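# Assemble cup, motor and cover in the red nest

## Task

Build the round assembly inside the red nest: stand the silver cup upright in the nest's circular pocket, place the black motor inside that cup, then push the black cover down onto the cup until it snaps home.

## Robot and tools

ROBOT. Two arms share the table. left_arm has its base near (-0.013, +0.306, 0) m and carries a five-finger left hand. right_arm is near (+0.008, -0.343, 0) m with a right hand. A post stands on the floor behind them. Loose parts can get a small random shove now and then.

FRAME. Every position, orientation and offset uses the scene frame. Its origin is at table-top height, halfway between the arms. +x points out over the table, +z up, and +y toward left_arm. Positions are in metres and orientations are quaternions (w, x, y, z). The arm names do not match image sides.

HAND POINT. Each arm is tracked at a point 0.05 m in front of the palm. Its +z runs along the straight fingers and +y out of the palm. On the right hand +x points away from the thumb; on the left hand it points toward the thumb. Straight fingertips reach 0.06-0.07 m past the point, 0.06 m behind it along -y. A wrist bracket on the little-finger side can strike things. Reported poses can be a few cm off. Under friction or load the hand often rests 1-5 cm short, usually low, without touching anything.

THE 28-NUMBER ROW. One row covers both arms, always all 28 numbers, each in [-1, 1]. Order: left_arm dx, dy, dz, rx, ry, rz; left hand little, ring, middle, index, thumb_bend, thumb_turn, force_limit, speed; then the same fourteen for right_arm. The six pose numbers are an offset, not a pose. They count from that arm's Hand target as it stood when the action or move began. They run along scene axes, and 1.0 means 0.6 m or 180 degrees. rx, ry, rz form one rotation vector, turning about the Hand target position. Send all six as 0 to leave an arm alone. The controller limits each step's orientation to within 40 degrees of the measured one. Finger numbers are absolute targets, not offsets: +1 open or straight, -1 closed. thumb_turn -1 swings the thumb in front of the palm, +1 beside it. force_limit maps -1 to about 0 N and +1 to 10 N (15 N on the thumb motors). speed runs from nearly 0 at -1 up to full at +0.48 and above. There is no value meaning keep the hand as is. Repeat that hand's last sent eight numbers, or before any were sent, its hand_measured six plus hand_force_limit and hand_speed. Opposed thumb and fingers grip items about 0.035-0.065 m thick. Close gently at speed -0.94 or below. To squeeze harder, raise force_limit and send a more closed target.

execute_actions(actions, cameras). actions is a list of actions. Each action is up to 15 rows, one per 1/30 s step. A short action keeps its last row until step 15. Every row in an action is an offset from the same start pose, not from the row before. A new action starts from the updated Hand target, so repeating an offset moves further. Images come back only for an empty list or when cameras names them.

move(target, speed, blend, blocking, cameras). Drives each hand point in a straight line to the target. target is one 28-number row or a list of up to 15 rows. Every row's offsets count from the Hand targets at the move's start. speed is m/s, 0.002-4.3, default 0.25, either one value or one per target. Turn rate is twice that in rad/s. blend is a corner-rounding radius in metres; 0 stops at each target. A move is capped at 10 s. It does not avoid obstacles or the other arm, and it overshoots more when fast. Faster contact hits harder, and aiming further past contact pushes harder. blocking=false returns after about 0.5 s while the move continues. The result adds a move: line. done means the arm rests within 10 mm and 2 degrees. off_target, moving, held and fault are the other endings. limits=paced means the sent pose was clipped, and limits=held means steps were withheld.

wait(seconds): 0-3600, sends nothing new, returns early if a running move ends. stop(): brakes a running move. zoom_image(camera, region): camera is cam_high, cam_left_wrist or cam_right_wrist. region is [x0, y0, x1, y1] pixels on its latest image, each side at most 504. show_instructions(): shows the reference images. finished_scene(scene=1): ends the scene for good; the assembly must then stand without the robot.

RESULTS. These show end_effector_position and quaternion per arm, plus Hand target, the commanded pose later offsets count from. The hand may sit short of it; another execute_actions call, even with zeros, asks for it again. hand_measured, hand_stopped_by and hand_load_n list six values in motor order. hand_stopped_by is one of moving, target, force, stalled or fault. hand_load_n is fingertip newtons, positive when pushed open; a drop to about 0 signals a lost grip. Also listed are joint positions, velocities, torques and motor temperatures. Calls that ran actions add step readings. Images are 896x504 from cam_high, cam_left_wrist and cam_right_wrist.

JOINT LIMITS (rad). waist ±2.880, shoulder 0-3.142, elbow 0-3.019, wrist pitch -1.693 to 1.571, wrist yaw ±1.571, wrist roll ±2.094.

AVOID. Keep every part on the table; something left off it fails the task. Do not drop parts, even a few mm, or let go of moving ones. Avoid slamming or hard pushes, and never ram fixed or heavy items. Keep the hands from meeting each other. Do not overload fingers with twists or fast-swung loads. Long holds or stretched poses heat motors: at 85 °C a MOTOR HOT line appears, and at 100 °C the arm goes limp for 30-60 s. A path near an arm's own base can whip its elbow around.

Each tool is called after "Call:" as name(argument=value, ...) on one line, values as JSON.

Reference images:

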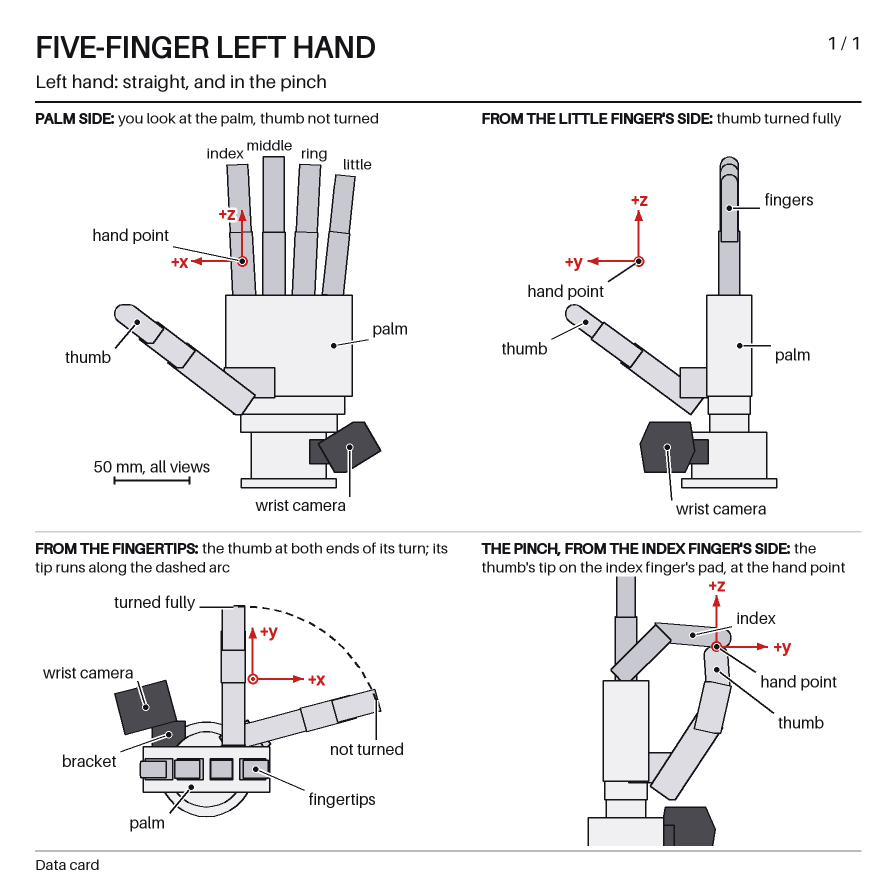

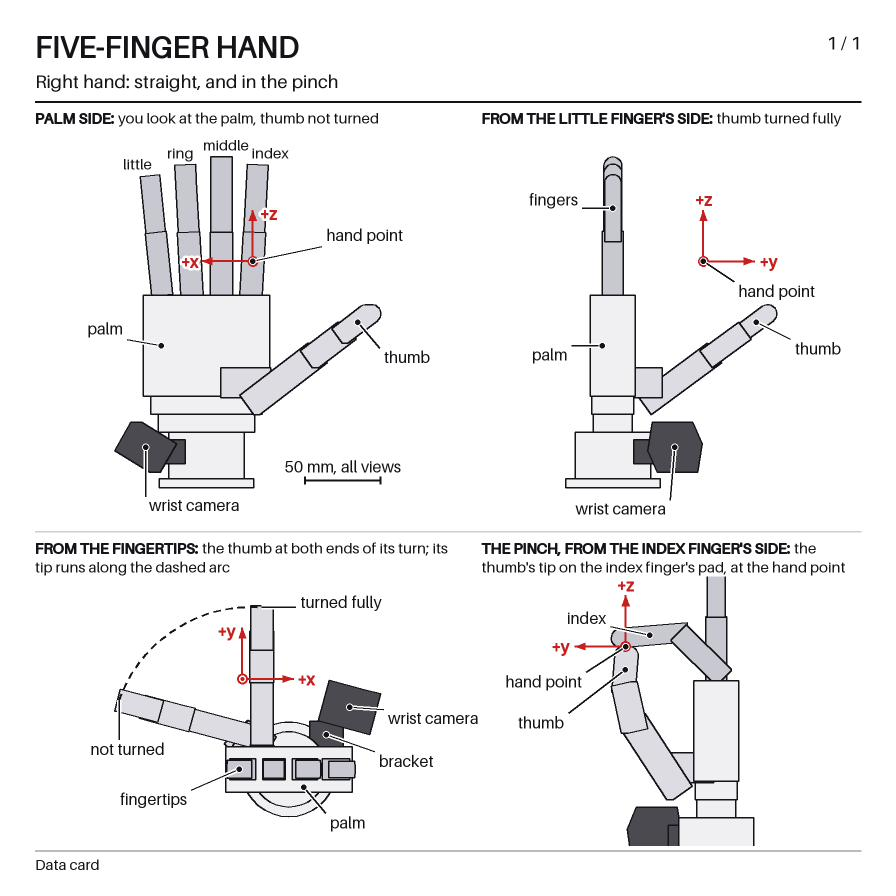

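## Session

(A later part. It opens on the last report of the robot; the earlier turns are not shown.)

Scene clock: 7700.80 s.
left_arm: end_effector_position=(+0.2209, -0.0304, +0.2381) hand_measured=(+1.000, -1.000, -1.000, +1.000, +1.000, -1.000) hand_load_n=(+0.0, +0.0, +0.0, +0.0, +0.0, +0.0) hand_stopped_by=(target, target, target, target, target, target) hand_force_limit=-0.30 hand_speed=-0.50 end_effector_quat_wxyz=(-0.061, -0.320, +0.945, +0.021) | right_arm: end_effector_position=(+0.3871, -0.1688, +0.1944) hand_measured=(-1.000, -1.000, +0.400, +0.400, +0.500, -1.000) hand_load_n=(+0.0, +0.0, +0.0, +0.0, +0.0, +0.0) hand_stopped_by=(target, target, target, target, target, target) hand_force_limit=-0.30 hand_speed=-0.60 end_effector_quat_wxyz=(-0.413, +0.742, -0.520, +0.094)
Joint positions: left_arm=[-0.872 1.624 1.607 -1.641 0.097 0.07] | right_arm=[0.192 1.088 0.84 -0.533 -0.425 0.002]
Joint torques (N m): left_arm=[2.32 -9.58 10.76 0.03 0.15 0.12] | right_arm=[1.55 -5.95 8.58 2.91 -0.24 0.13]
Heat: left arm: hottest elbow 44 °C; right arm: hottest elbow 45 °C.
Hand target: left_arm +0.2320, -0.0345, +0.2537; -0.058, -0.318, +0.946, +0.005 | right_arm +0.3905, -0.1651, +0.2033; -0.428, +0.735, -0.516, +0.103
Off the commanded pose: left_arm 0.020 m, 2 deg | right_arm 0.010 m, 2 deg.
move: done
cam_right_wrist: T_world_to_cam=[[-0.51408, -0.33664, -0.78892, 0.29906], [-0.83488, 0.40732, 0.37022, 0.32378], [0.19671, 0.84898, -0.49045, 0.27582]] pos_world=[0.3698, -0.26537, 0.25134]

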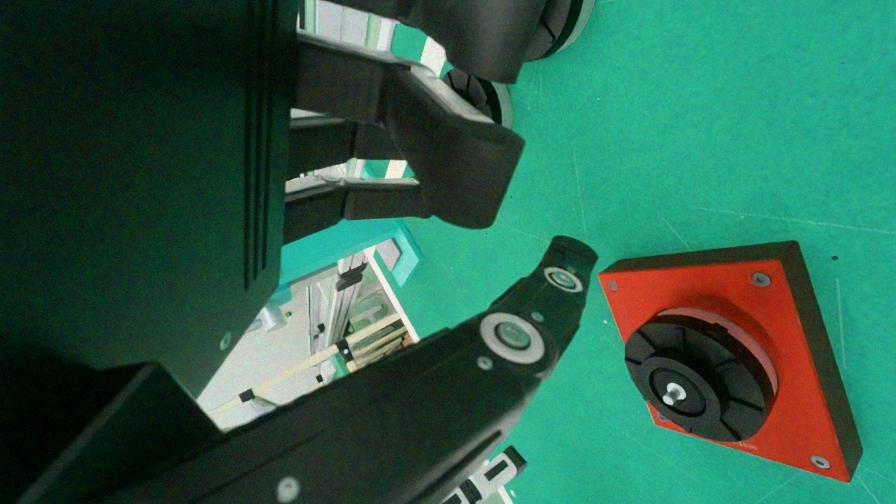

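Call:
wait(seconds=0.1, cameras=["cam_high"])

Call:
zoom_image(camera="cam_high", region=[464, 266, 494, 292])

Call:
zoom_image(camera="cam_high", region=[377, 276, 407, 302])

Call:
zoom_image(camera="cam_high", region=[425, 190, 455, 216])

Scene clock: 7719.43 s.
left_arm: end_effector_position=(+0.2209, -0.0304, +0.2381) hand_measured=(+1.000, -1.000, -1.000, +1.000, +1.000, -1.000) hand_load_n=(+0.0, +0.0, +0.0, +0.0, +0.0, +0.0) hand_stopped_by=(target, target, target, target, target, target) hand_force_limit=-0.30 hand_speed=-0.50 end_effector_quat_wxyz=(-0.061, -0.320, +0.945, +0.021) | right_arm: end_effector_position=(+0.3871, -0.1688, +0.1944) hand_measured=(-1.000, -1.000, +0.400, +0.400, +0.500, -1.000) hand_load_n=(+0.0, +0.0, +0.0, +0.0, +0.0, +0.0) hand_stopped_by=(target, target, target, target, target, target) hand_force_limit=-0.30 hand_speed=-0.60 end_effector_quat_wxyz=(-0.413, +0.742, -0.520, +0.094)
Joint positions: left_arm=[-0.872 1.624 1.607 -1.641 0.097 0.07] | right_arm=[0.192 1.088 0.84 -0.533 -0.425 0.002]
Joint torques (N m): left_arm=[2.2 -9.17 10.82 0.1 0.2 0.1] | right_arm=[1.55 -6.01 8.59 2.91 -0.24 0.13]
Heat: left arm: hottest elbow 44 °C; right arm: hottest elbow 44 °C.
Hand target: left_arm +0.2320, -0.0345, +0.2537; -0.058, -0.318, +0.946, +0.005 | right_arm +0.3905, -0.1651, +0.2033; -0.428, +0.735, -0.516, +0.103
Off the commanded pose: left_arm 0.020 m, 2 deg | right_arm 0.010 m, 2 deg.
wait: 0.10 s; at rest from the start

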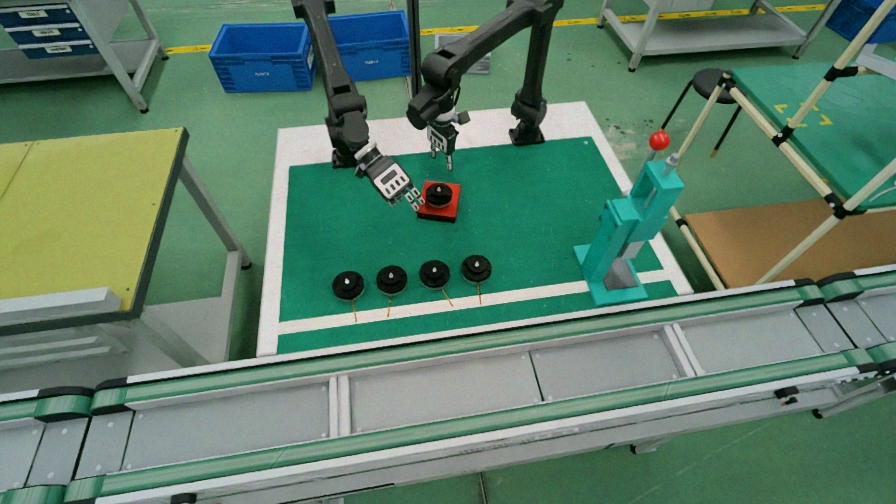

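Scaled by 16.800 from the camera's image (finer frame: 1280x720).

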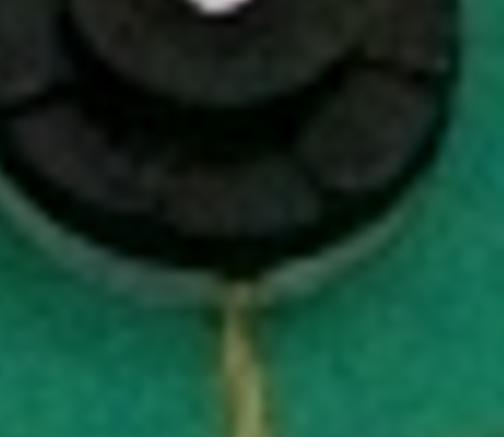

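Scaled by 16.800 from the camera's image (finer frame: 1280x720).

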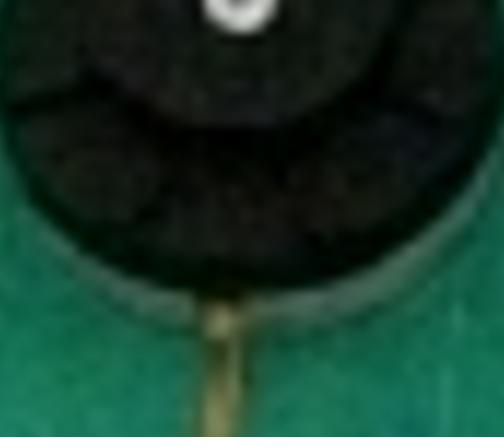

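Scaled by 16.800 from the camera's image (finer frame: 1280x720).

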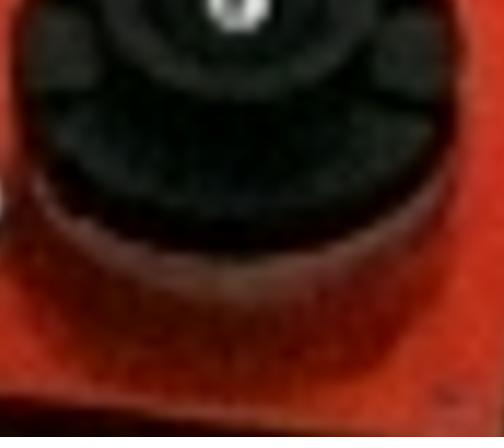

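Call:
move(target=[[0.0,0.0,0.1,0,0,0,-1,-1,0.3,0.3,1,-1,-0.3,-0.5,0,0,0,0,0,0,-1,-1,0.4,0.4,0.5,-1,-0.3,-0.6],[0.0775,-0.08,0.0,-0.229,-0.225,0.031,-1,-1,0.3,0.3,1,-1,-0.3,-0.5,0,0,0,0,0,0,-1,-1,0.4,0.4,0.5,-1,-0.3,-0.6]], speed=0.12, blend=[0.02,0], cameras=["cam_high","cam_right_wrist","cam_left_wrist"])

Scene clock: 7880.20 s.
left_arm: end_effector_position=(+0.2787, -0.0763, +0.2414) hand_measured=(-1.000, -1.000, +0.300, +0.300, +1.000, -1.000) hand_load_n=(+0.0, +0.5, +0.0, +0.0, +0.0, +0.0) hand_stopped_by=(target, target, target, target, target, target) hand_force_limit=-0.30 hand_speed=-0.50 end_effector_quat_wxyz=(+0.157, -0.302, +0.845, -0.413) | right_arm: end_effector_position=(+0.3871, -0.1688, +0.1944) hand_measured=(-1.000, -1.000, +0.400, +0.400, +0.500, -1.000) hand_load_n=(+0.5, +0.0, +0.0, +0.0, +0.0, +0.0) hand_stopped_by=(target, target, target, target, target, target) hand_force_limit=-0.30 hand_speed=-0.60 end_effector_quat_wxyz=(-0.413, +0.742, -0.520, +0.094)
Joint positions: left_arm=[-0.875 1.139 1.015 -0.532 0.006 0.025] | right_arm=[0.192 1.088 0.84 -0.533 -0.425 0.002]
Joint torques (N m): left_arm=[0.56 -5.83 8.73 2.88 -0.09 -0.27] | right_arm=[1.61 -6.01 8.57 2.92 -0.24 0.13]
Heat: left arm: hottest elbow 45 °C; right arm: hottest elbow 42 °C.
Hand target: left_arm +0.2785, -0.0825, +0.2537; +0.160, -0.304, +0.834, -0.432 | right_arm +0.3905, -0.1651, +0.2033; -0.428, +0.735, -0.516, +0.103
Off the commanded pose: left_arm 0.014 m, 3 deg | right_arm 0.010 m, 2 deg.
move: off_target (left_arm)
cam_left_wrist: T_world_to_cam=[[0.15952, -0.66726, 0.72755, -0.26616], [-0.98698, -0.12322, 0.10339, 0.24296], [0.02066, -0.73457, -0.67822, 0.21834]] pos_world=[0.27775, 0.01273, 0.3166]
cam_right_wrist: T_world_to_cam=[[-0.51408, -0.33664, -0.78892, 0.29906], [-0.83488, 0.40732, 0.37022, 0.32378], [0.19671, 0.84898, -0.49045, 0.27582]] pos_world=[0.3698, -0.26537, 0.25134]

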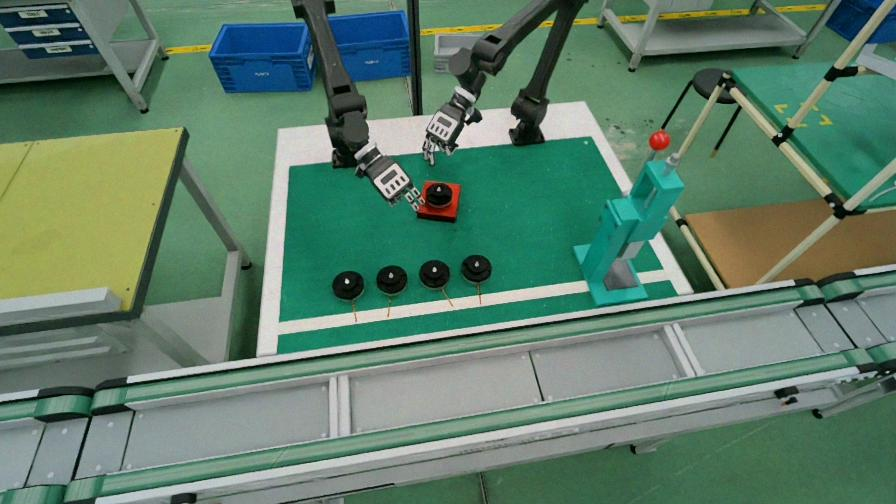

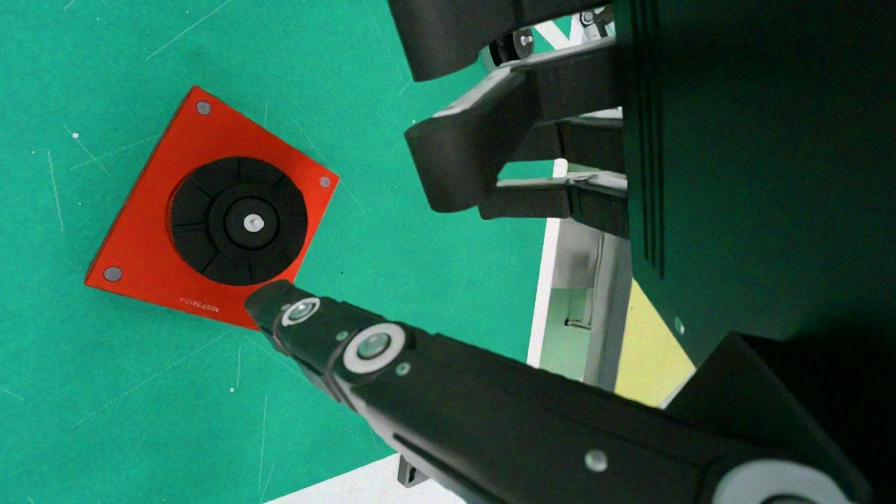

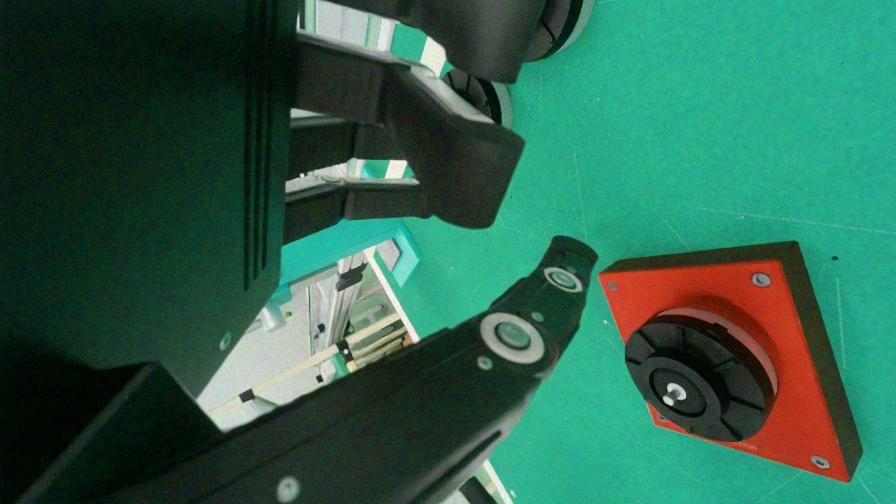

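Call:
move(target=[-0.0037,-0.0067,-0.2117,0,0,0,-1,-1,0.3,0.3,0.75,-1,-0.3,-0.5,0,0,0,0,0,0,-1,-1,0.4,0.4,0.5,-1,-0.3,-0.6], speed=0.1, cameras=["cam_high","cam_right_wrist","cam_left_wrist"])

Call:
zoom_image(camera="cam_right_wrist", region=[580, 260, 830, 460])

Call:
zoom_image(camera="cam_left_wrist", region=[60, 90, 560, 400])

Scene clock: 7913.47 s.
left_arm: end_effector_position=(+0.2735, -0.0787, +0.1197) hand_measured=(-1.000, -1.000, +0.300, +0.300, +0.750, -1.000) hand_load_n=(+0.0, +0.0, +0.0, +0.0, +0.0, +0.0) hand_stopped_by=(target, target, target, target, target, target) hand_force_limit=-0.30 hand_speed=-0.50 end_effector_quat_wxyz=(+0.157, -0.300, +0.842, -0.419) | right_arm: end_effector_position=(+0.3871, -0.1688, +0.1944) hand_measured=(-1.000, -1.000, +0.400, +0.400, +0.500, -1.000) hand_load_n=(+0.0, +0.0, +0.0, +0.0, +0.0, +0.0) hand_stopped_by=(target, target, target, target, target, target) hand_force_limit=-0.30 hand_speed=-0.60 end_effector_quat_wxyz=(-0.413, +0.742, -0.520, +0.094)
Joint positions: left_arm=[-0.887 1.239 0.751 -0.156 0.002 0.018] | right_arm=[0.192 1.088 0.84 -0.533 -0.425 0.002]
Joint torques (N m): left_arm=[0.38 -5.13 8.1 2.97 -0.09 -0.25] | right_arm=[1.61 -6.01 8.58 2.92 -0.24 0.13]
Heat: left arm: hottest elbow 46 °C; right arm: hottest elbow 41 °C.
Hand target: left_arm +0.2763, -0.0865, +0.1266; +0.160, -0.304, +0.834, -0.432 | right_arm +0.3905, -0.1651, +0.2033; -0.428, +0.735, -0.516, +0.103
Off the commanded pose: left_arm 0.011 m, 2 deg | right_arm 0.010 m, 2 deg.
move: off_target (left_arm)
cam_left_wrist: T_world_to_cam=[[0.1529, -0.65944, 0.73604, -0.17694], [-0.98801, -0.11815, 0.09938, 0.25135], [0.02143, -0.74241, -0.6696, 0.13239]] pos_world=[0.27255, 0.01131, 0.19391]
cam_right_wrist: T_world_to_cam=[[-0.51408, -0.33664, -0.78892, 0.29906], [-0.83488, 0.40732, 0.37022, 0.32378], [0.19671, 0.84898, -0.49045, 0.27582]] pos_world=[0.3698, -0.26537, 0.25134]

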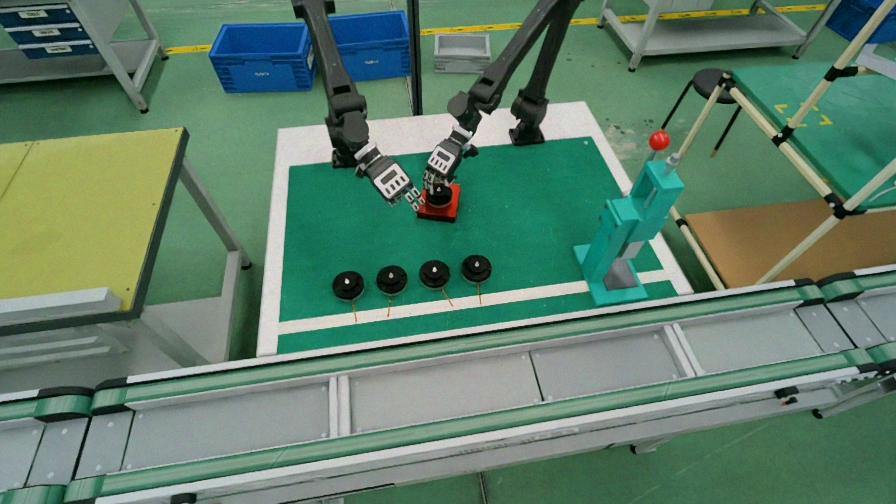

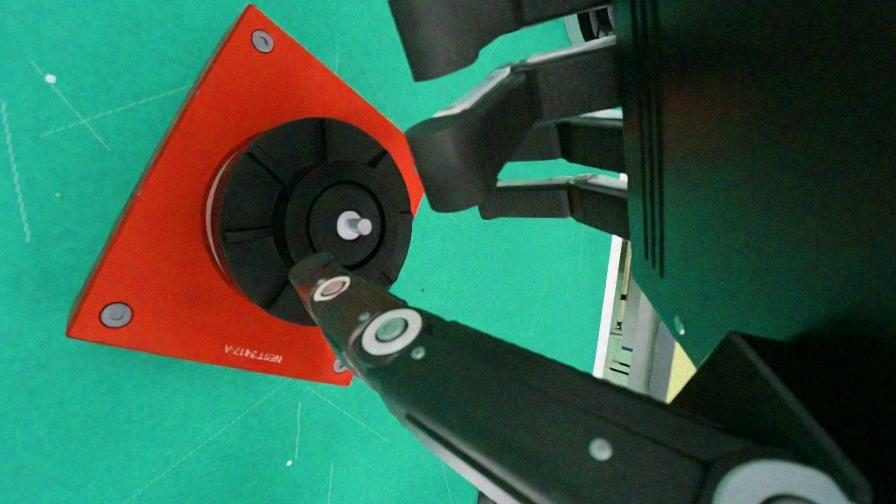

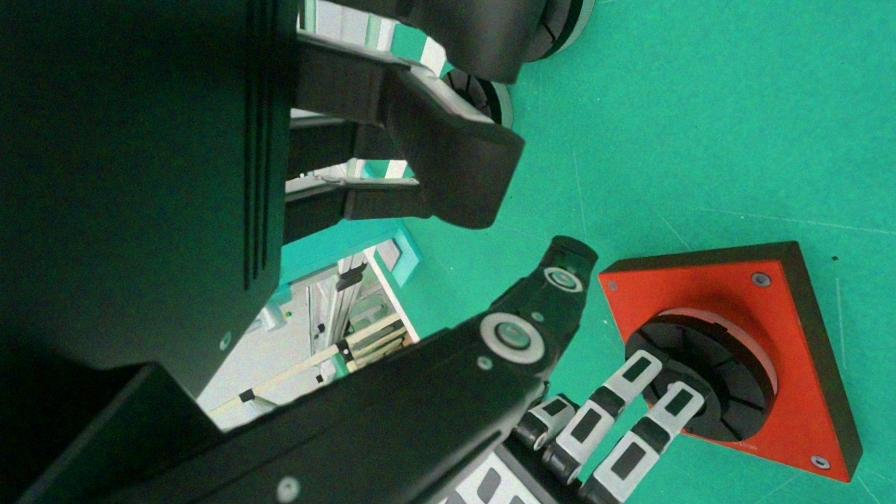

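Scaled by 2.016 from the camera's image (finer frame: 1280x720).

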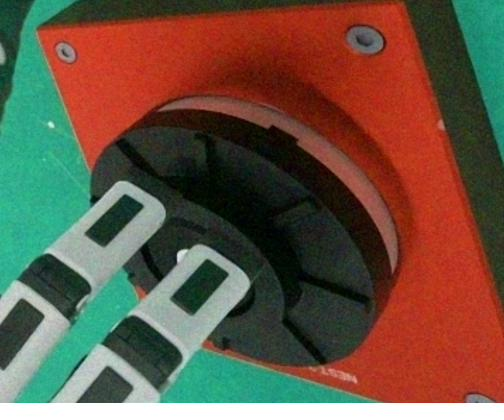

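Scaled by 1.008 from the camera's image (finer frame: 1280x720).

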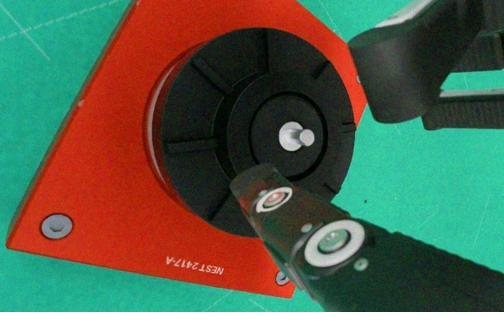

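Call:
zoom_image(camera="cam_left_wrist", region=[200, 110, 430, 330])

Scaled by 2.191 from the camera's image (finer frame: 1280x720).

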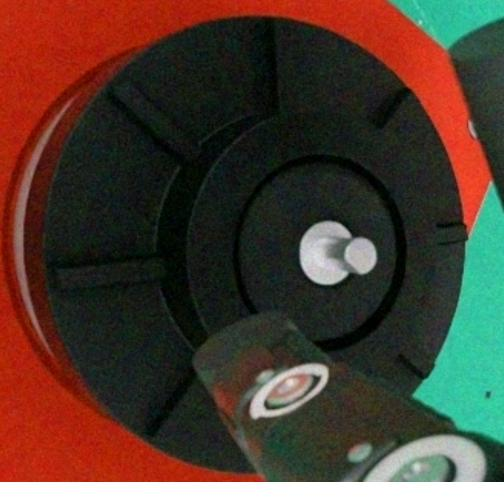

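Call:
move(target=[0.0,0.0,-0.06,0,0,0,-1,-1,0.3,0.3,0.75,-1,-0.3,-0.5,0,0,0,0,0,0,-1,-1,0.4,0.4,0.5,-1,-0.3,-0.6], speed=0.06, cameras=["cam_right_wrist","cam_left_wrist"])

Call:
zoom_image(camera="cam_right_wrist", region=[580, 260, 830, 460])

Call:
zoom_image(camera="cam_left_wrist", region=[200, 80, 560, 340])

Scene clock: 7958.63 s.
left_arm: end_effector_position=(+0.2740, -0.0792, +0.0856) hand_measured=(-1.000, -1.000, +0.300, +0.300, +0.750, -1.000) hand_load_n=(+0.0, +0.0, +0.0, +0.0, +0.0, +0.0) hand_stopped_by=(target, target, target, target, target, target) hand_force_limit=-0.30 hand_speed=-0.50 end_effector_quat_wxyz=(+0.158, -0.300, +0.842, -0.420) | right_arm: end_effector_position=(+0.3871, -0.1688, +0.1944) hand_measured=(-1.000, -1.000, +0.400, +0.400, +0.500, -1.000) hand_load_n=(+0.0, +0.0, +0.0, +0.0, +0.0, +0.0) hand_stopped_by=(target, target, target, target, target, target) hand_force_limit=-0.30 hand_speed=-0.60 end_effector_quat_wxyz=(-0.413, +0.742, -0.520, +0.094)
Joint positions: left_arm=[-0.887 1.298 0.696 -0.038 0.002 0.018] | right_arm=[0.192 1.088 0.84 -0.533 -0.425 0.002]
Joint torques (N m): left_arm=[0.21 -4.95 7.5 2.99 -0.1 -0.27] | right_arm=[1.61 -6.01 8.58 2.89 -0.24 0.13]
Heat: left arm: hottest elbow 45 °C; right arm: hottest elbow 41 °C.
Hand target: left_arm +0.2763, -0.0865, +0.0906; +0.160, -0.304, +0.834, -0.432 | right_arm +0.3905, -0.1651, +0.2033; -0.428, +0.735, -0.516, +0.103
Off the commanded pose: left_arm 0.009 m, 2 deg | right_arm 0.010 m, 2 deg.
move: done
cam_left_wrist: T_world_to_cam=[[0.1514, -0.65779, 0.73783, -0.15183], [-0.98821, -0.1179, 0.09766, 0.25534], [0.02275, -0.74391, -0.66789, 0.10844]] pos_world=[0.27285, 0.0109, 0.15951]
cam_right_wrist: T_world_to_cam=[[-0.51408, -0.33664, -0.78892, 0.29906], [-0.83488, 0.40732, 0.37022, 0.32378], [0.19671, 0.84898, -0.49045, 0.27582]] pos_world=[0.3698, -0.26537, 0.25134]
Images, in order (width x height): cam_left_wrist 896x504, cam_right_wrist 896x504.

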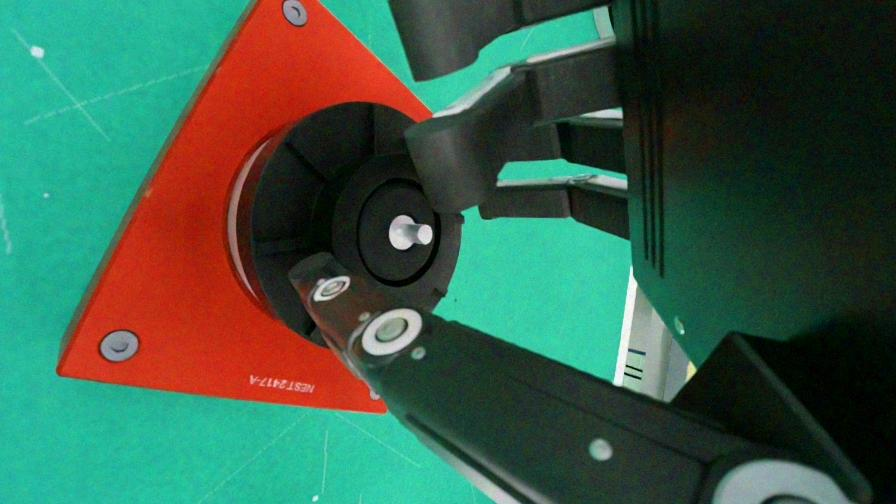

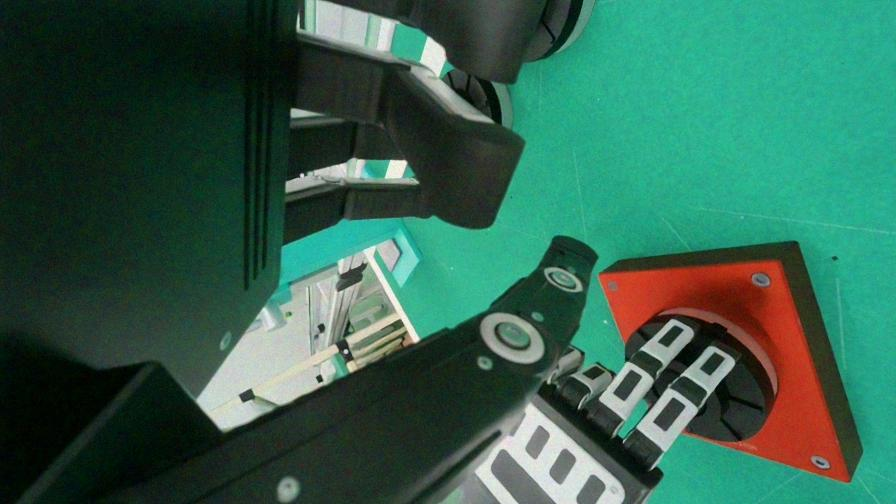

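Scaled by 2.016 from the camera's image (finer frame: 1280x720).

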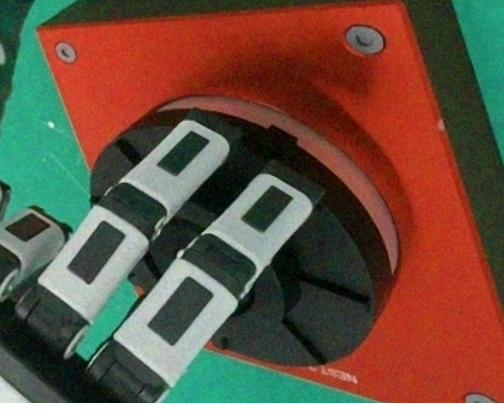

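Scaled by 1.400 from the camera's image (finer frame: 1280x720).

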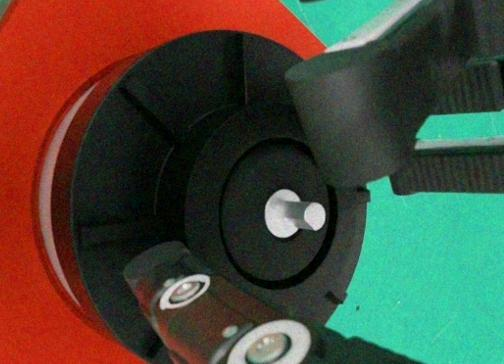

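Call:
move(target=[0.0,0.0,-0.013,0,0,0,-1,-1,0.3,0.3,0.75,-1,-0.3,-0.5,0,0,0,0,0,0,-1,-1,0.4,0.4,0.5,-1,-0.3,-0.6], speed=0.04, cameras=["cam_right_wrist","cam_left_wrist"])

Call:
zoom_image(camera="cam_right_wrist", region=[580, 260, 830, 460])

Call:
zoom_image(camera="cam_left_wrist", region=[200, 80, 560, 340])

Scene clock: 7969.57 s.
left_arm: end_effector_position=(+0.2751, -0.0801, +0.0810) hand_measured=(-1.000, -1.000, +0.300, +0.300, +0.750, -1.000) hand_load_n=(+0.0, +0.0, +0.5, +0.0, +0.5, +0.0) hand_stopped_by=(target, target, target, target, target, target) hand_force_limit=-0.30 hand_speed=-0.50 end_effector_quat_wxyz=(+0.159, -0.300, +0.840, -0.423) | right_arm: end_effector_position=(+0.3871, -0.1688, +0.1944) hand_measured=(-1.000, -1.000, +0.400, +0.400, +0.500, -1.000) hand_load_n=(+0.0, +0.5, +0.0, +0.0, +0.0, +0.0) hand_stopped_by=(target, target, target, target, target, target) hand_force_limit=-0.30 hand_speed=-0.60 end_effector_quat_wxyz=(-0.413, +0.742, -0.520, +0.094)
Joint positions: left_arm=[-0.887 1.309 0.687 -0.011 0 0.018] | right_arm=[0.192 1.088 0.84 -0.533 -0.425 0.002]
Joint torques (N m): left_arm=[0.5 -4.72 7.24 2.99 -0.08 -0.26] | right_arm=[1.55 -5.89 8.59 2.91 -0.24 0.13]
Heat: left arm: hottest elbow 44 °C; right arm: hottest elbow 41 °C.
Hand target: left_arm +0.2763, -0.0865, +0.0828; +0.160, -0.304, +0.834, -0.432 | right_arm +0.3905, -0.1651, +0.2033; -0.428, +0.735, -0.516, +0.103
Off the commanded pose: left_arm 0.007 m, 1 deg | right_arm 0.010 m, 2 deg.
move: done
cam_left_wrist: T_world_to_cam=[[0.14803, -0.65367, 0.74216, -0.14836], [-0.9886, -0.11858, 0.09275, 0.25724], [0.02738, -0.74743, -0.66377, 0.10286]] pos_world=[0.27346, 0.0104, 0.15452]
cam_right_wrist: T_world_to_cam=[[-0.51408, -0.33664, -0.78892, 0.29906], [-0.83488, 0.40732, 0.37022, 0.32378], [0.19671, 0.84898, -0.49045, 0.27582]] pos_world=[0.3698, -0.26537, 0.25134]
Images, in order (width x height): cam_left_wrist 896x504, cam_right_wrist 896x504.

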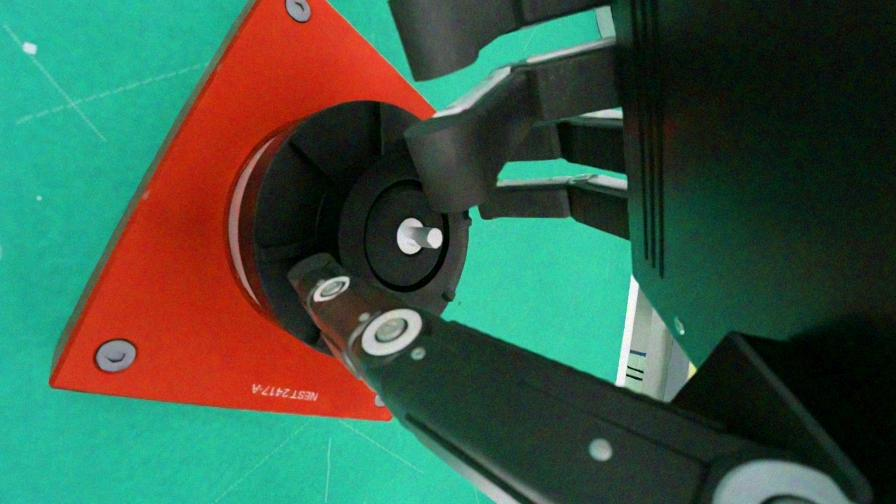

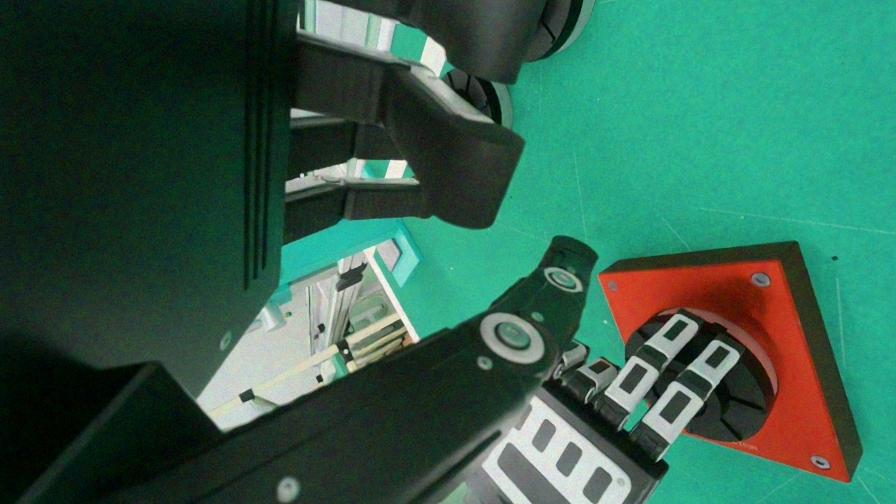

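Scaled by 2.016 from the camera's image (finer frame: 1280x720).

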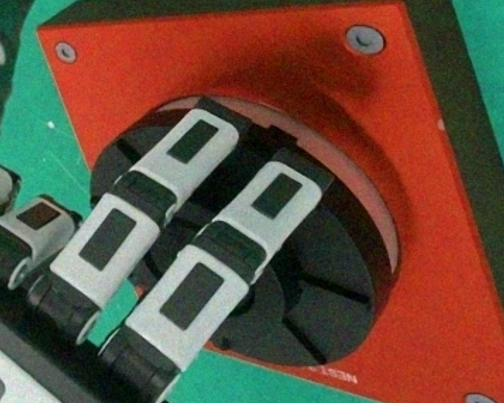

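Scaled by 1.400 from the camera's image (finer frame: 1280x720).

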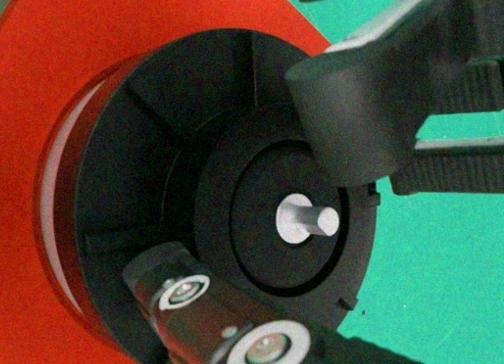

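Call:
move(target=[[0.0,0.0,-0.008,0,0,0,-1,-1,0.3,0.3,0.75,-1,-0.3,-0.5,0,0,0,0,0,0,-1,-1,0.4,0.4,0.5,-1,-0.3,-0.6],[0.0,0.0,-0.008,0,0,0,-1,-1,0.12,0.12,0.75,-1,-0.5,-0.85,0,0,0,0,0,0,-1,-1,0.4,0.4,0.5,-1,-0.3,-0.6]], speed=0.04, cameras=["cam_right_wrist","cam_left_wrist"])

Call:
zoom_image(camera="cam_right_wrist", region=[580, 260, 830, 460])

Call:
zoom_image(camera="cam_left_wrist", region=[200, 80, 560, 340])

Scene clock: 7981.73 s.
left_arm: end_effector_position=(+0.2770, -0.0803, +0.0796) hand_measured=(-1.000, -1.000, +0.276, +0.192, +0.752, -1.000) hand_load_n=(+0.0, +0.0, +1.0, +3.0, +6.5, +0.0) hand_stopped_by=(target, target, force, force, target, target) hand_force_limit=-0.50 hand_speed=-0.85 end_effector_quat_wxyz=(+0.161, -0.302, +0.837, -0.427) | right_arm: end_effector_position=(+0.3871, -0.1688, +0.1944) hand_measured=(-1.000, -1.000, +0.400, +0.400, +0.500, -1.000) hand_load_n=(+0.0, +0.0, +0.0, +0.0, +0.0, +0.0) hand_stopped_by=(target, target, target, target, target, target) hand_force_limit=-0.30 hand_speed=-0.60 end_effector_quat_wxyz=(-0.413, +0.742, -0.520, +0.094)
Joint positions: left_arm=[-0.884 1.314 0.681 0.009 0 0.015] | right_arm=[0.192 1.088 0.84 -0.533 -0.425 0.002]
Joint torques (N m): left_arm=[0.09 -4.48 7.06 2.86 -0.1 -0.24] | right_arm=[1.61 -6.01 8.58 2.91 -0.24 0.13]
Heat: left arm: hottest elbow 43 °C; right arm: hottest elbow 41 °C.
Hand target: left_arm +0.2763, -0.0865, +0.0780; +0.160, -0.304, +0.834, -0.432 | right_arm +0.3905, -0.1651, +0.2033; -0.428, +0.735, -0.516, +0.103
Off the commanded pose: left_arm 0.006 m, 1 deg | right_arm 0.010 m, 2 deg.
move: done
cam_left_wrist: T_world_to_cam=[[0.1482, -0.64653, 0.74835, -0.1477], [-0.98838, -0.12268, 0.08975, 0.25902], [0.03378, -0.75296, -0.6572, 0.09897]] pos_world=[0.27456, 0.01081, 0.15233]
cam_right_wrist: T_world_to_cam=[[-0.51408, -0.33664, -0.78892, 0.29906], [-0.83488, 0.40732, 0.37022, 0.32378], [0.19671, 0.84898, -0.49045, 0.27582]] pos_world=[0.3698, -0.26537, 0.25134]
Images, in order (width x height): cam_left_wrist 896x504, cam_right_wrist 896x504.

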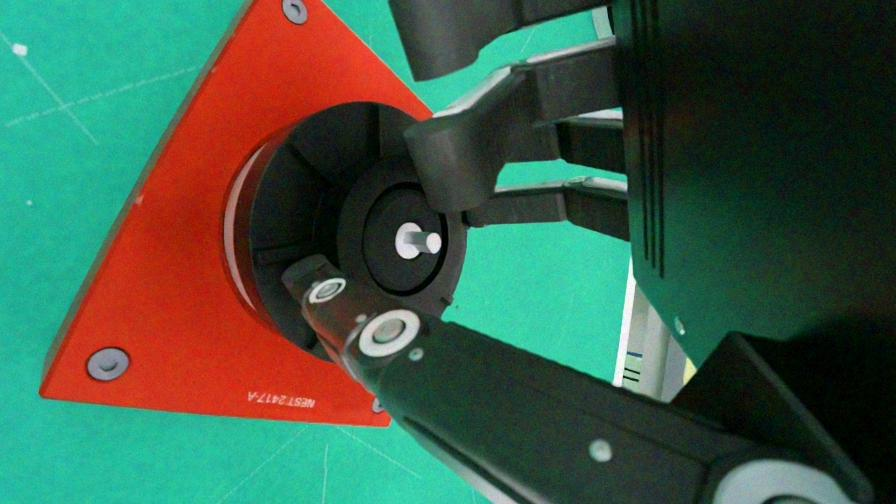

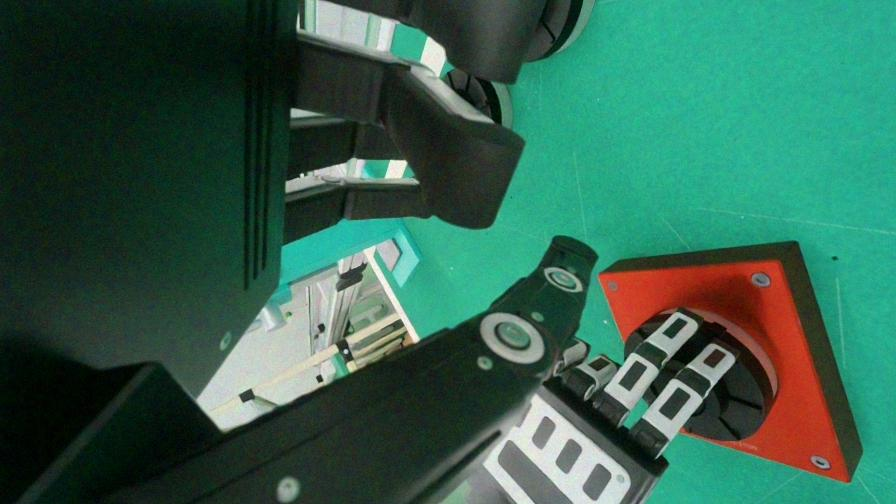

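Scaled by 2.016 from the camera's image (finer frame: 1280x720).

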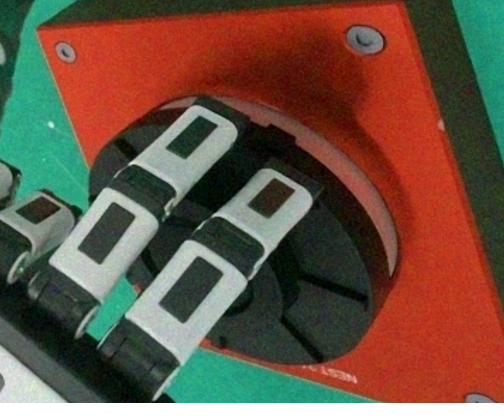

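Scaled by 1.400 from the camera's image (finer frame: 1280x720).

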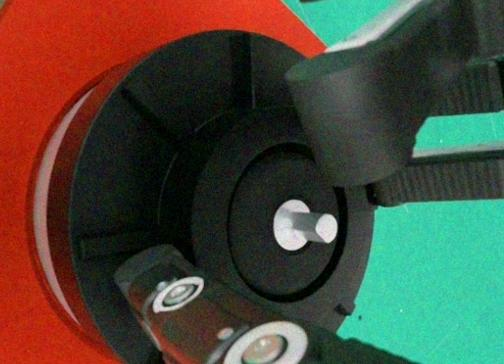

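Call:
move(target=[[0.0,0.0,0.0,0,0,0,-1,-1,0.35,0.35,0.85,-1,-0.5,-0.8,0,0,0,0,0,0,-1,-1,0.4,0.4,0.5,-1,-0.3,-0.6],[0.0,0.0,0.009,0,0,0,-1,-1,0.35,0.35,0.85,-1,-0.5,-0.8,0,0,0,0,0,0,-1,-1,0.4,0.4,0.5,-1,-0.3,-0.6],[0.0,0.0,0.009,0,0,0,-1,-1,0.0,0.0,0.7,-1,-0.4,-0.88,0,0,0,0,0,0,-1,-1,0.4,0.4,0.5,-1,-0.3,-0.6]], speed=0.04, cameras=["cam_right_wrist","cam_left_wrist"])

Call:
zoom_image(camera="cam_right_wrist", region=[580, 260, 830, 460])

Call:
zoom_image(camera="cam_left_wrist", region=[200, 80, 560, 340])

Scene clock: 8046.10 s.
left_arm: end_effector_position=(+0.2764, -0.0809, +0.0785) hand_measured=(-1.000, -1.000, +0.252, +0.174, +0.790, -1.000) hand_load_n=(+0.0, +0.0, +2.0, +2.5, +5.5, +0.0) hand_stopped_by=(target, target, force, force, force, target) hand_force_limit=-0.40 hand_speed=-0.88 end_effector_quat_wxyz=(+0.160, -0.302, +0.838, -0.426) | right_arm: end_effector_position=(+0.3871, -0.1688, +0.1944) hand_measured=(-1.000, -1.000, +0.400, +0.400, +0.500, -1.000) hand_load_n=(+0.0, +0.0, +0.0, +0.0, +0.0, +0.0) hand_stopped_by=(target, target, target, target, target, target) hand_force_limit=-0.30 hand_speed=-0.60 end_effector_quat_wxyz=(-0.413, +0.742, -0.520, +0.094)
Joint positions: left_arm=[-0.886 1.317 0.681 0.011 0 0.013] | right_arm=[0.192 1.088 0.84 -0.533 -0.425 0.002]
Joint torques (N m): left_arm=[0.5 -5.3 7.73 2.07 -0.1 -0.23] | right_arm=[1.61 -5.95 8.57 2.89 -0.23 0.13]
Motor temperatures (°C): left_arm=[28 31 41 29 31 27] | right_arm=[30 30 41 30 29 29]
Heat: left arm: hottest elbow 41 °C; right arm: hottest elbow 41 °C.
Hand target: left_arm +0.2763, -0.0865, +0.0834; +0.160, -0.304, +0.834, -0.432 | right_arm +0.3905, -0.1651, +0.2033; -0.428, +0.735, -0.516, +0.103
Off the commanded pose: left_arm 0.007 m, 1 deg | right_arm 0.010 m, 2 deg.
move: done
cam_left_wrist: T_world_to_cam=[[0.14919, -0.64689, 0.74785, -0.14747], [-0.98829, -0.122, 0.09162, 0.25842], [0.03197, -0.75276, -0.65751, 0.09827]] pos_world=[0.27426, 0.0101, 0.15122]
cam_right_wrist: T_world_to_cam=[[-0.51408, -0.33664, -0.78892, 0.29906], [-0.83488, 0.40732, 0.37022, 0.32378], [0.19671, 0.84898, -0.49045, 0.27582]] pos_world=[0.3698, -0.26537, 0.25134]
Images, in order (width x height): cam_left_wrist 896x504, cam_right_wrist 896x504.

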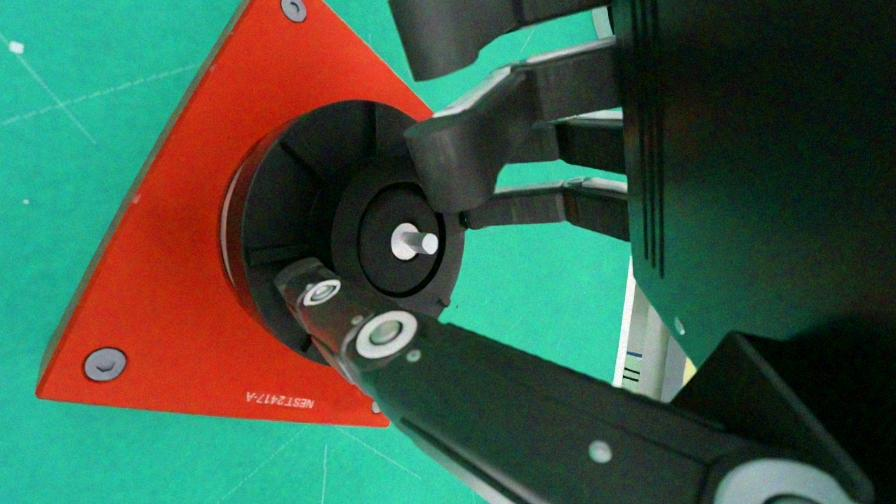

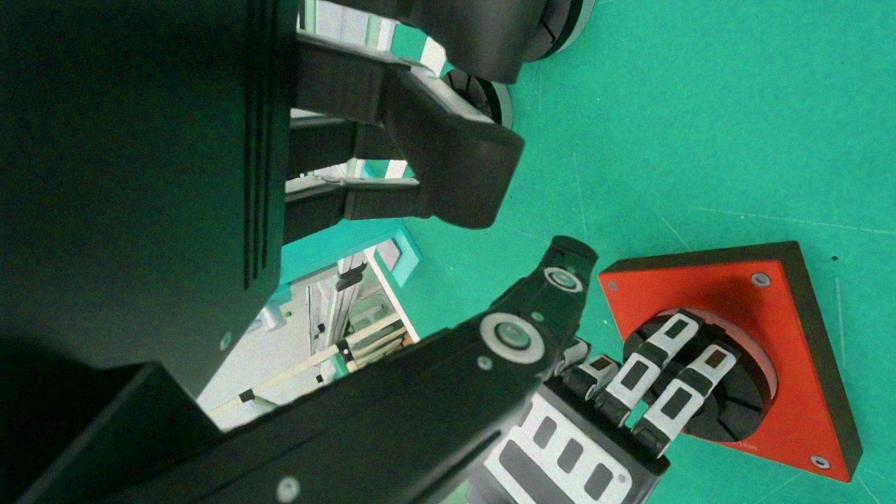

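Scaled by 2.016 from the camera's image (finer frame: 1280x720).

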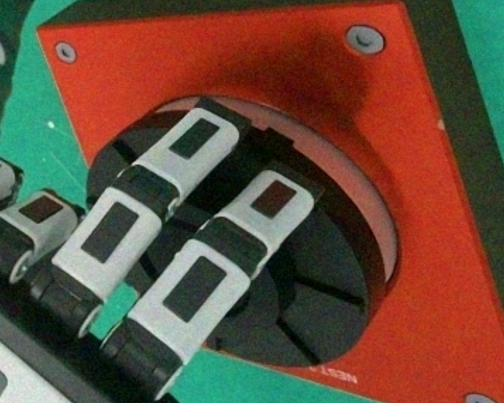

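Scaled by 1.400 from the camera's image (finer frame: 1280x720).

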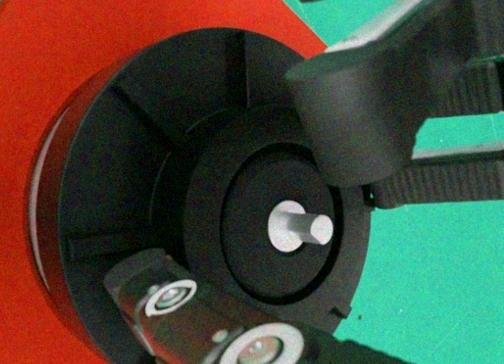

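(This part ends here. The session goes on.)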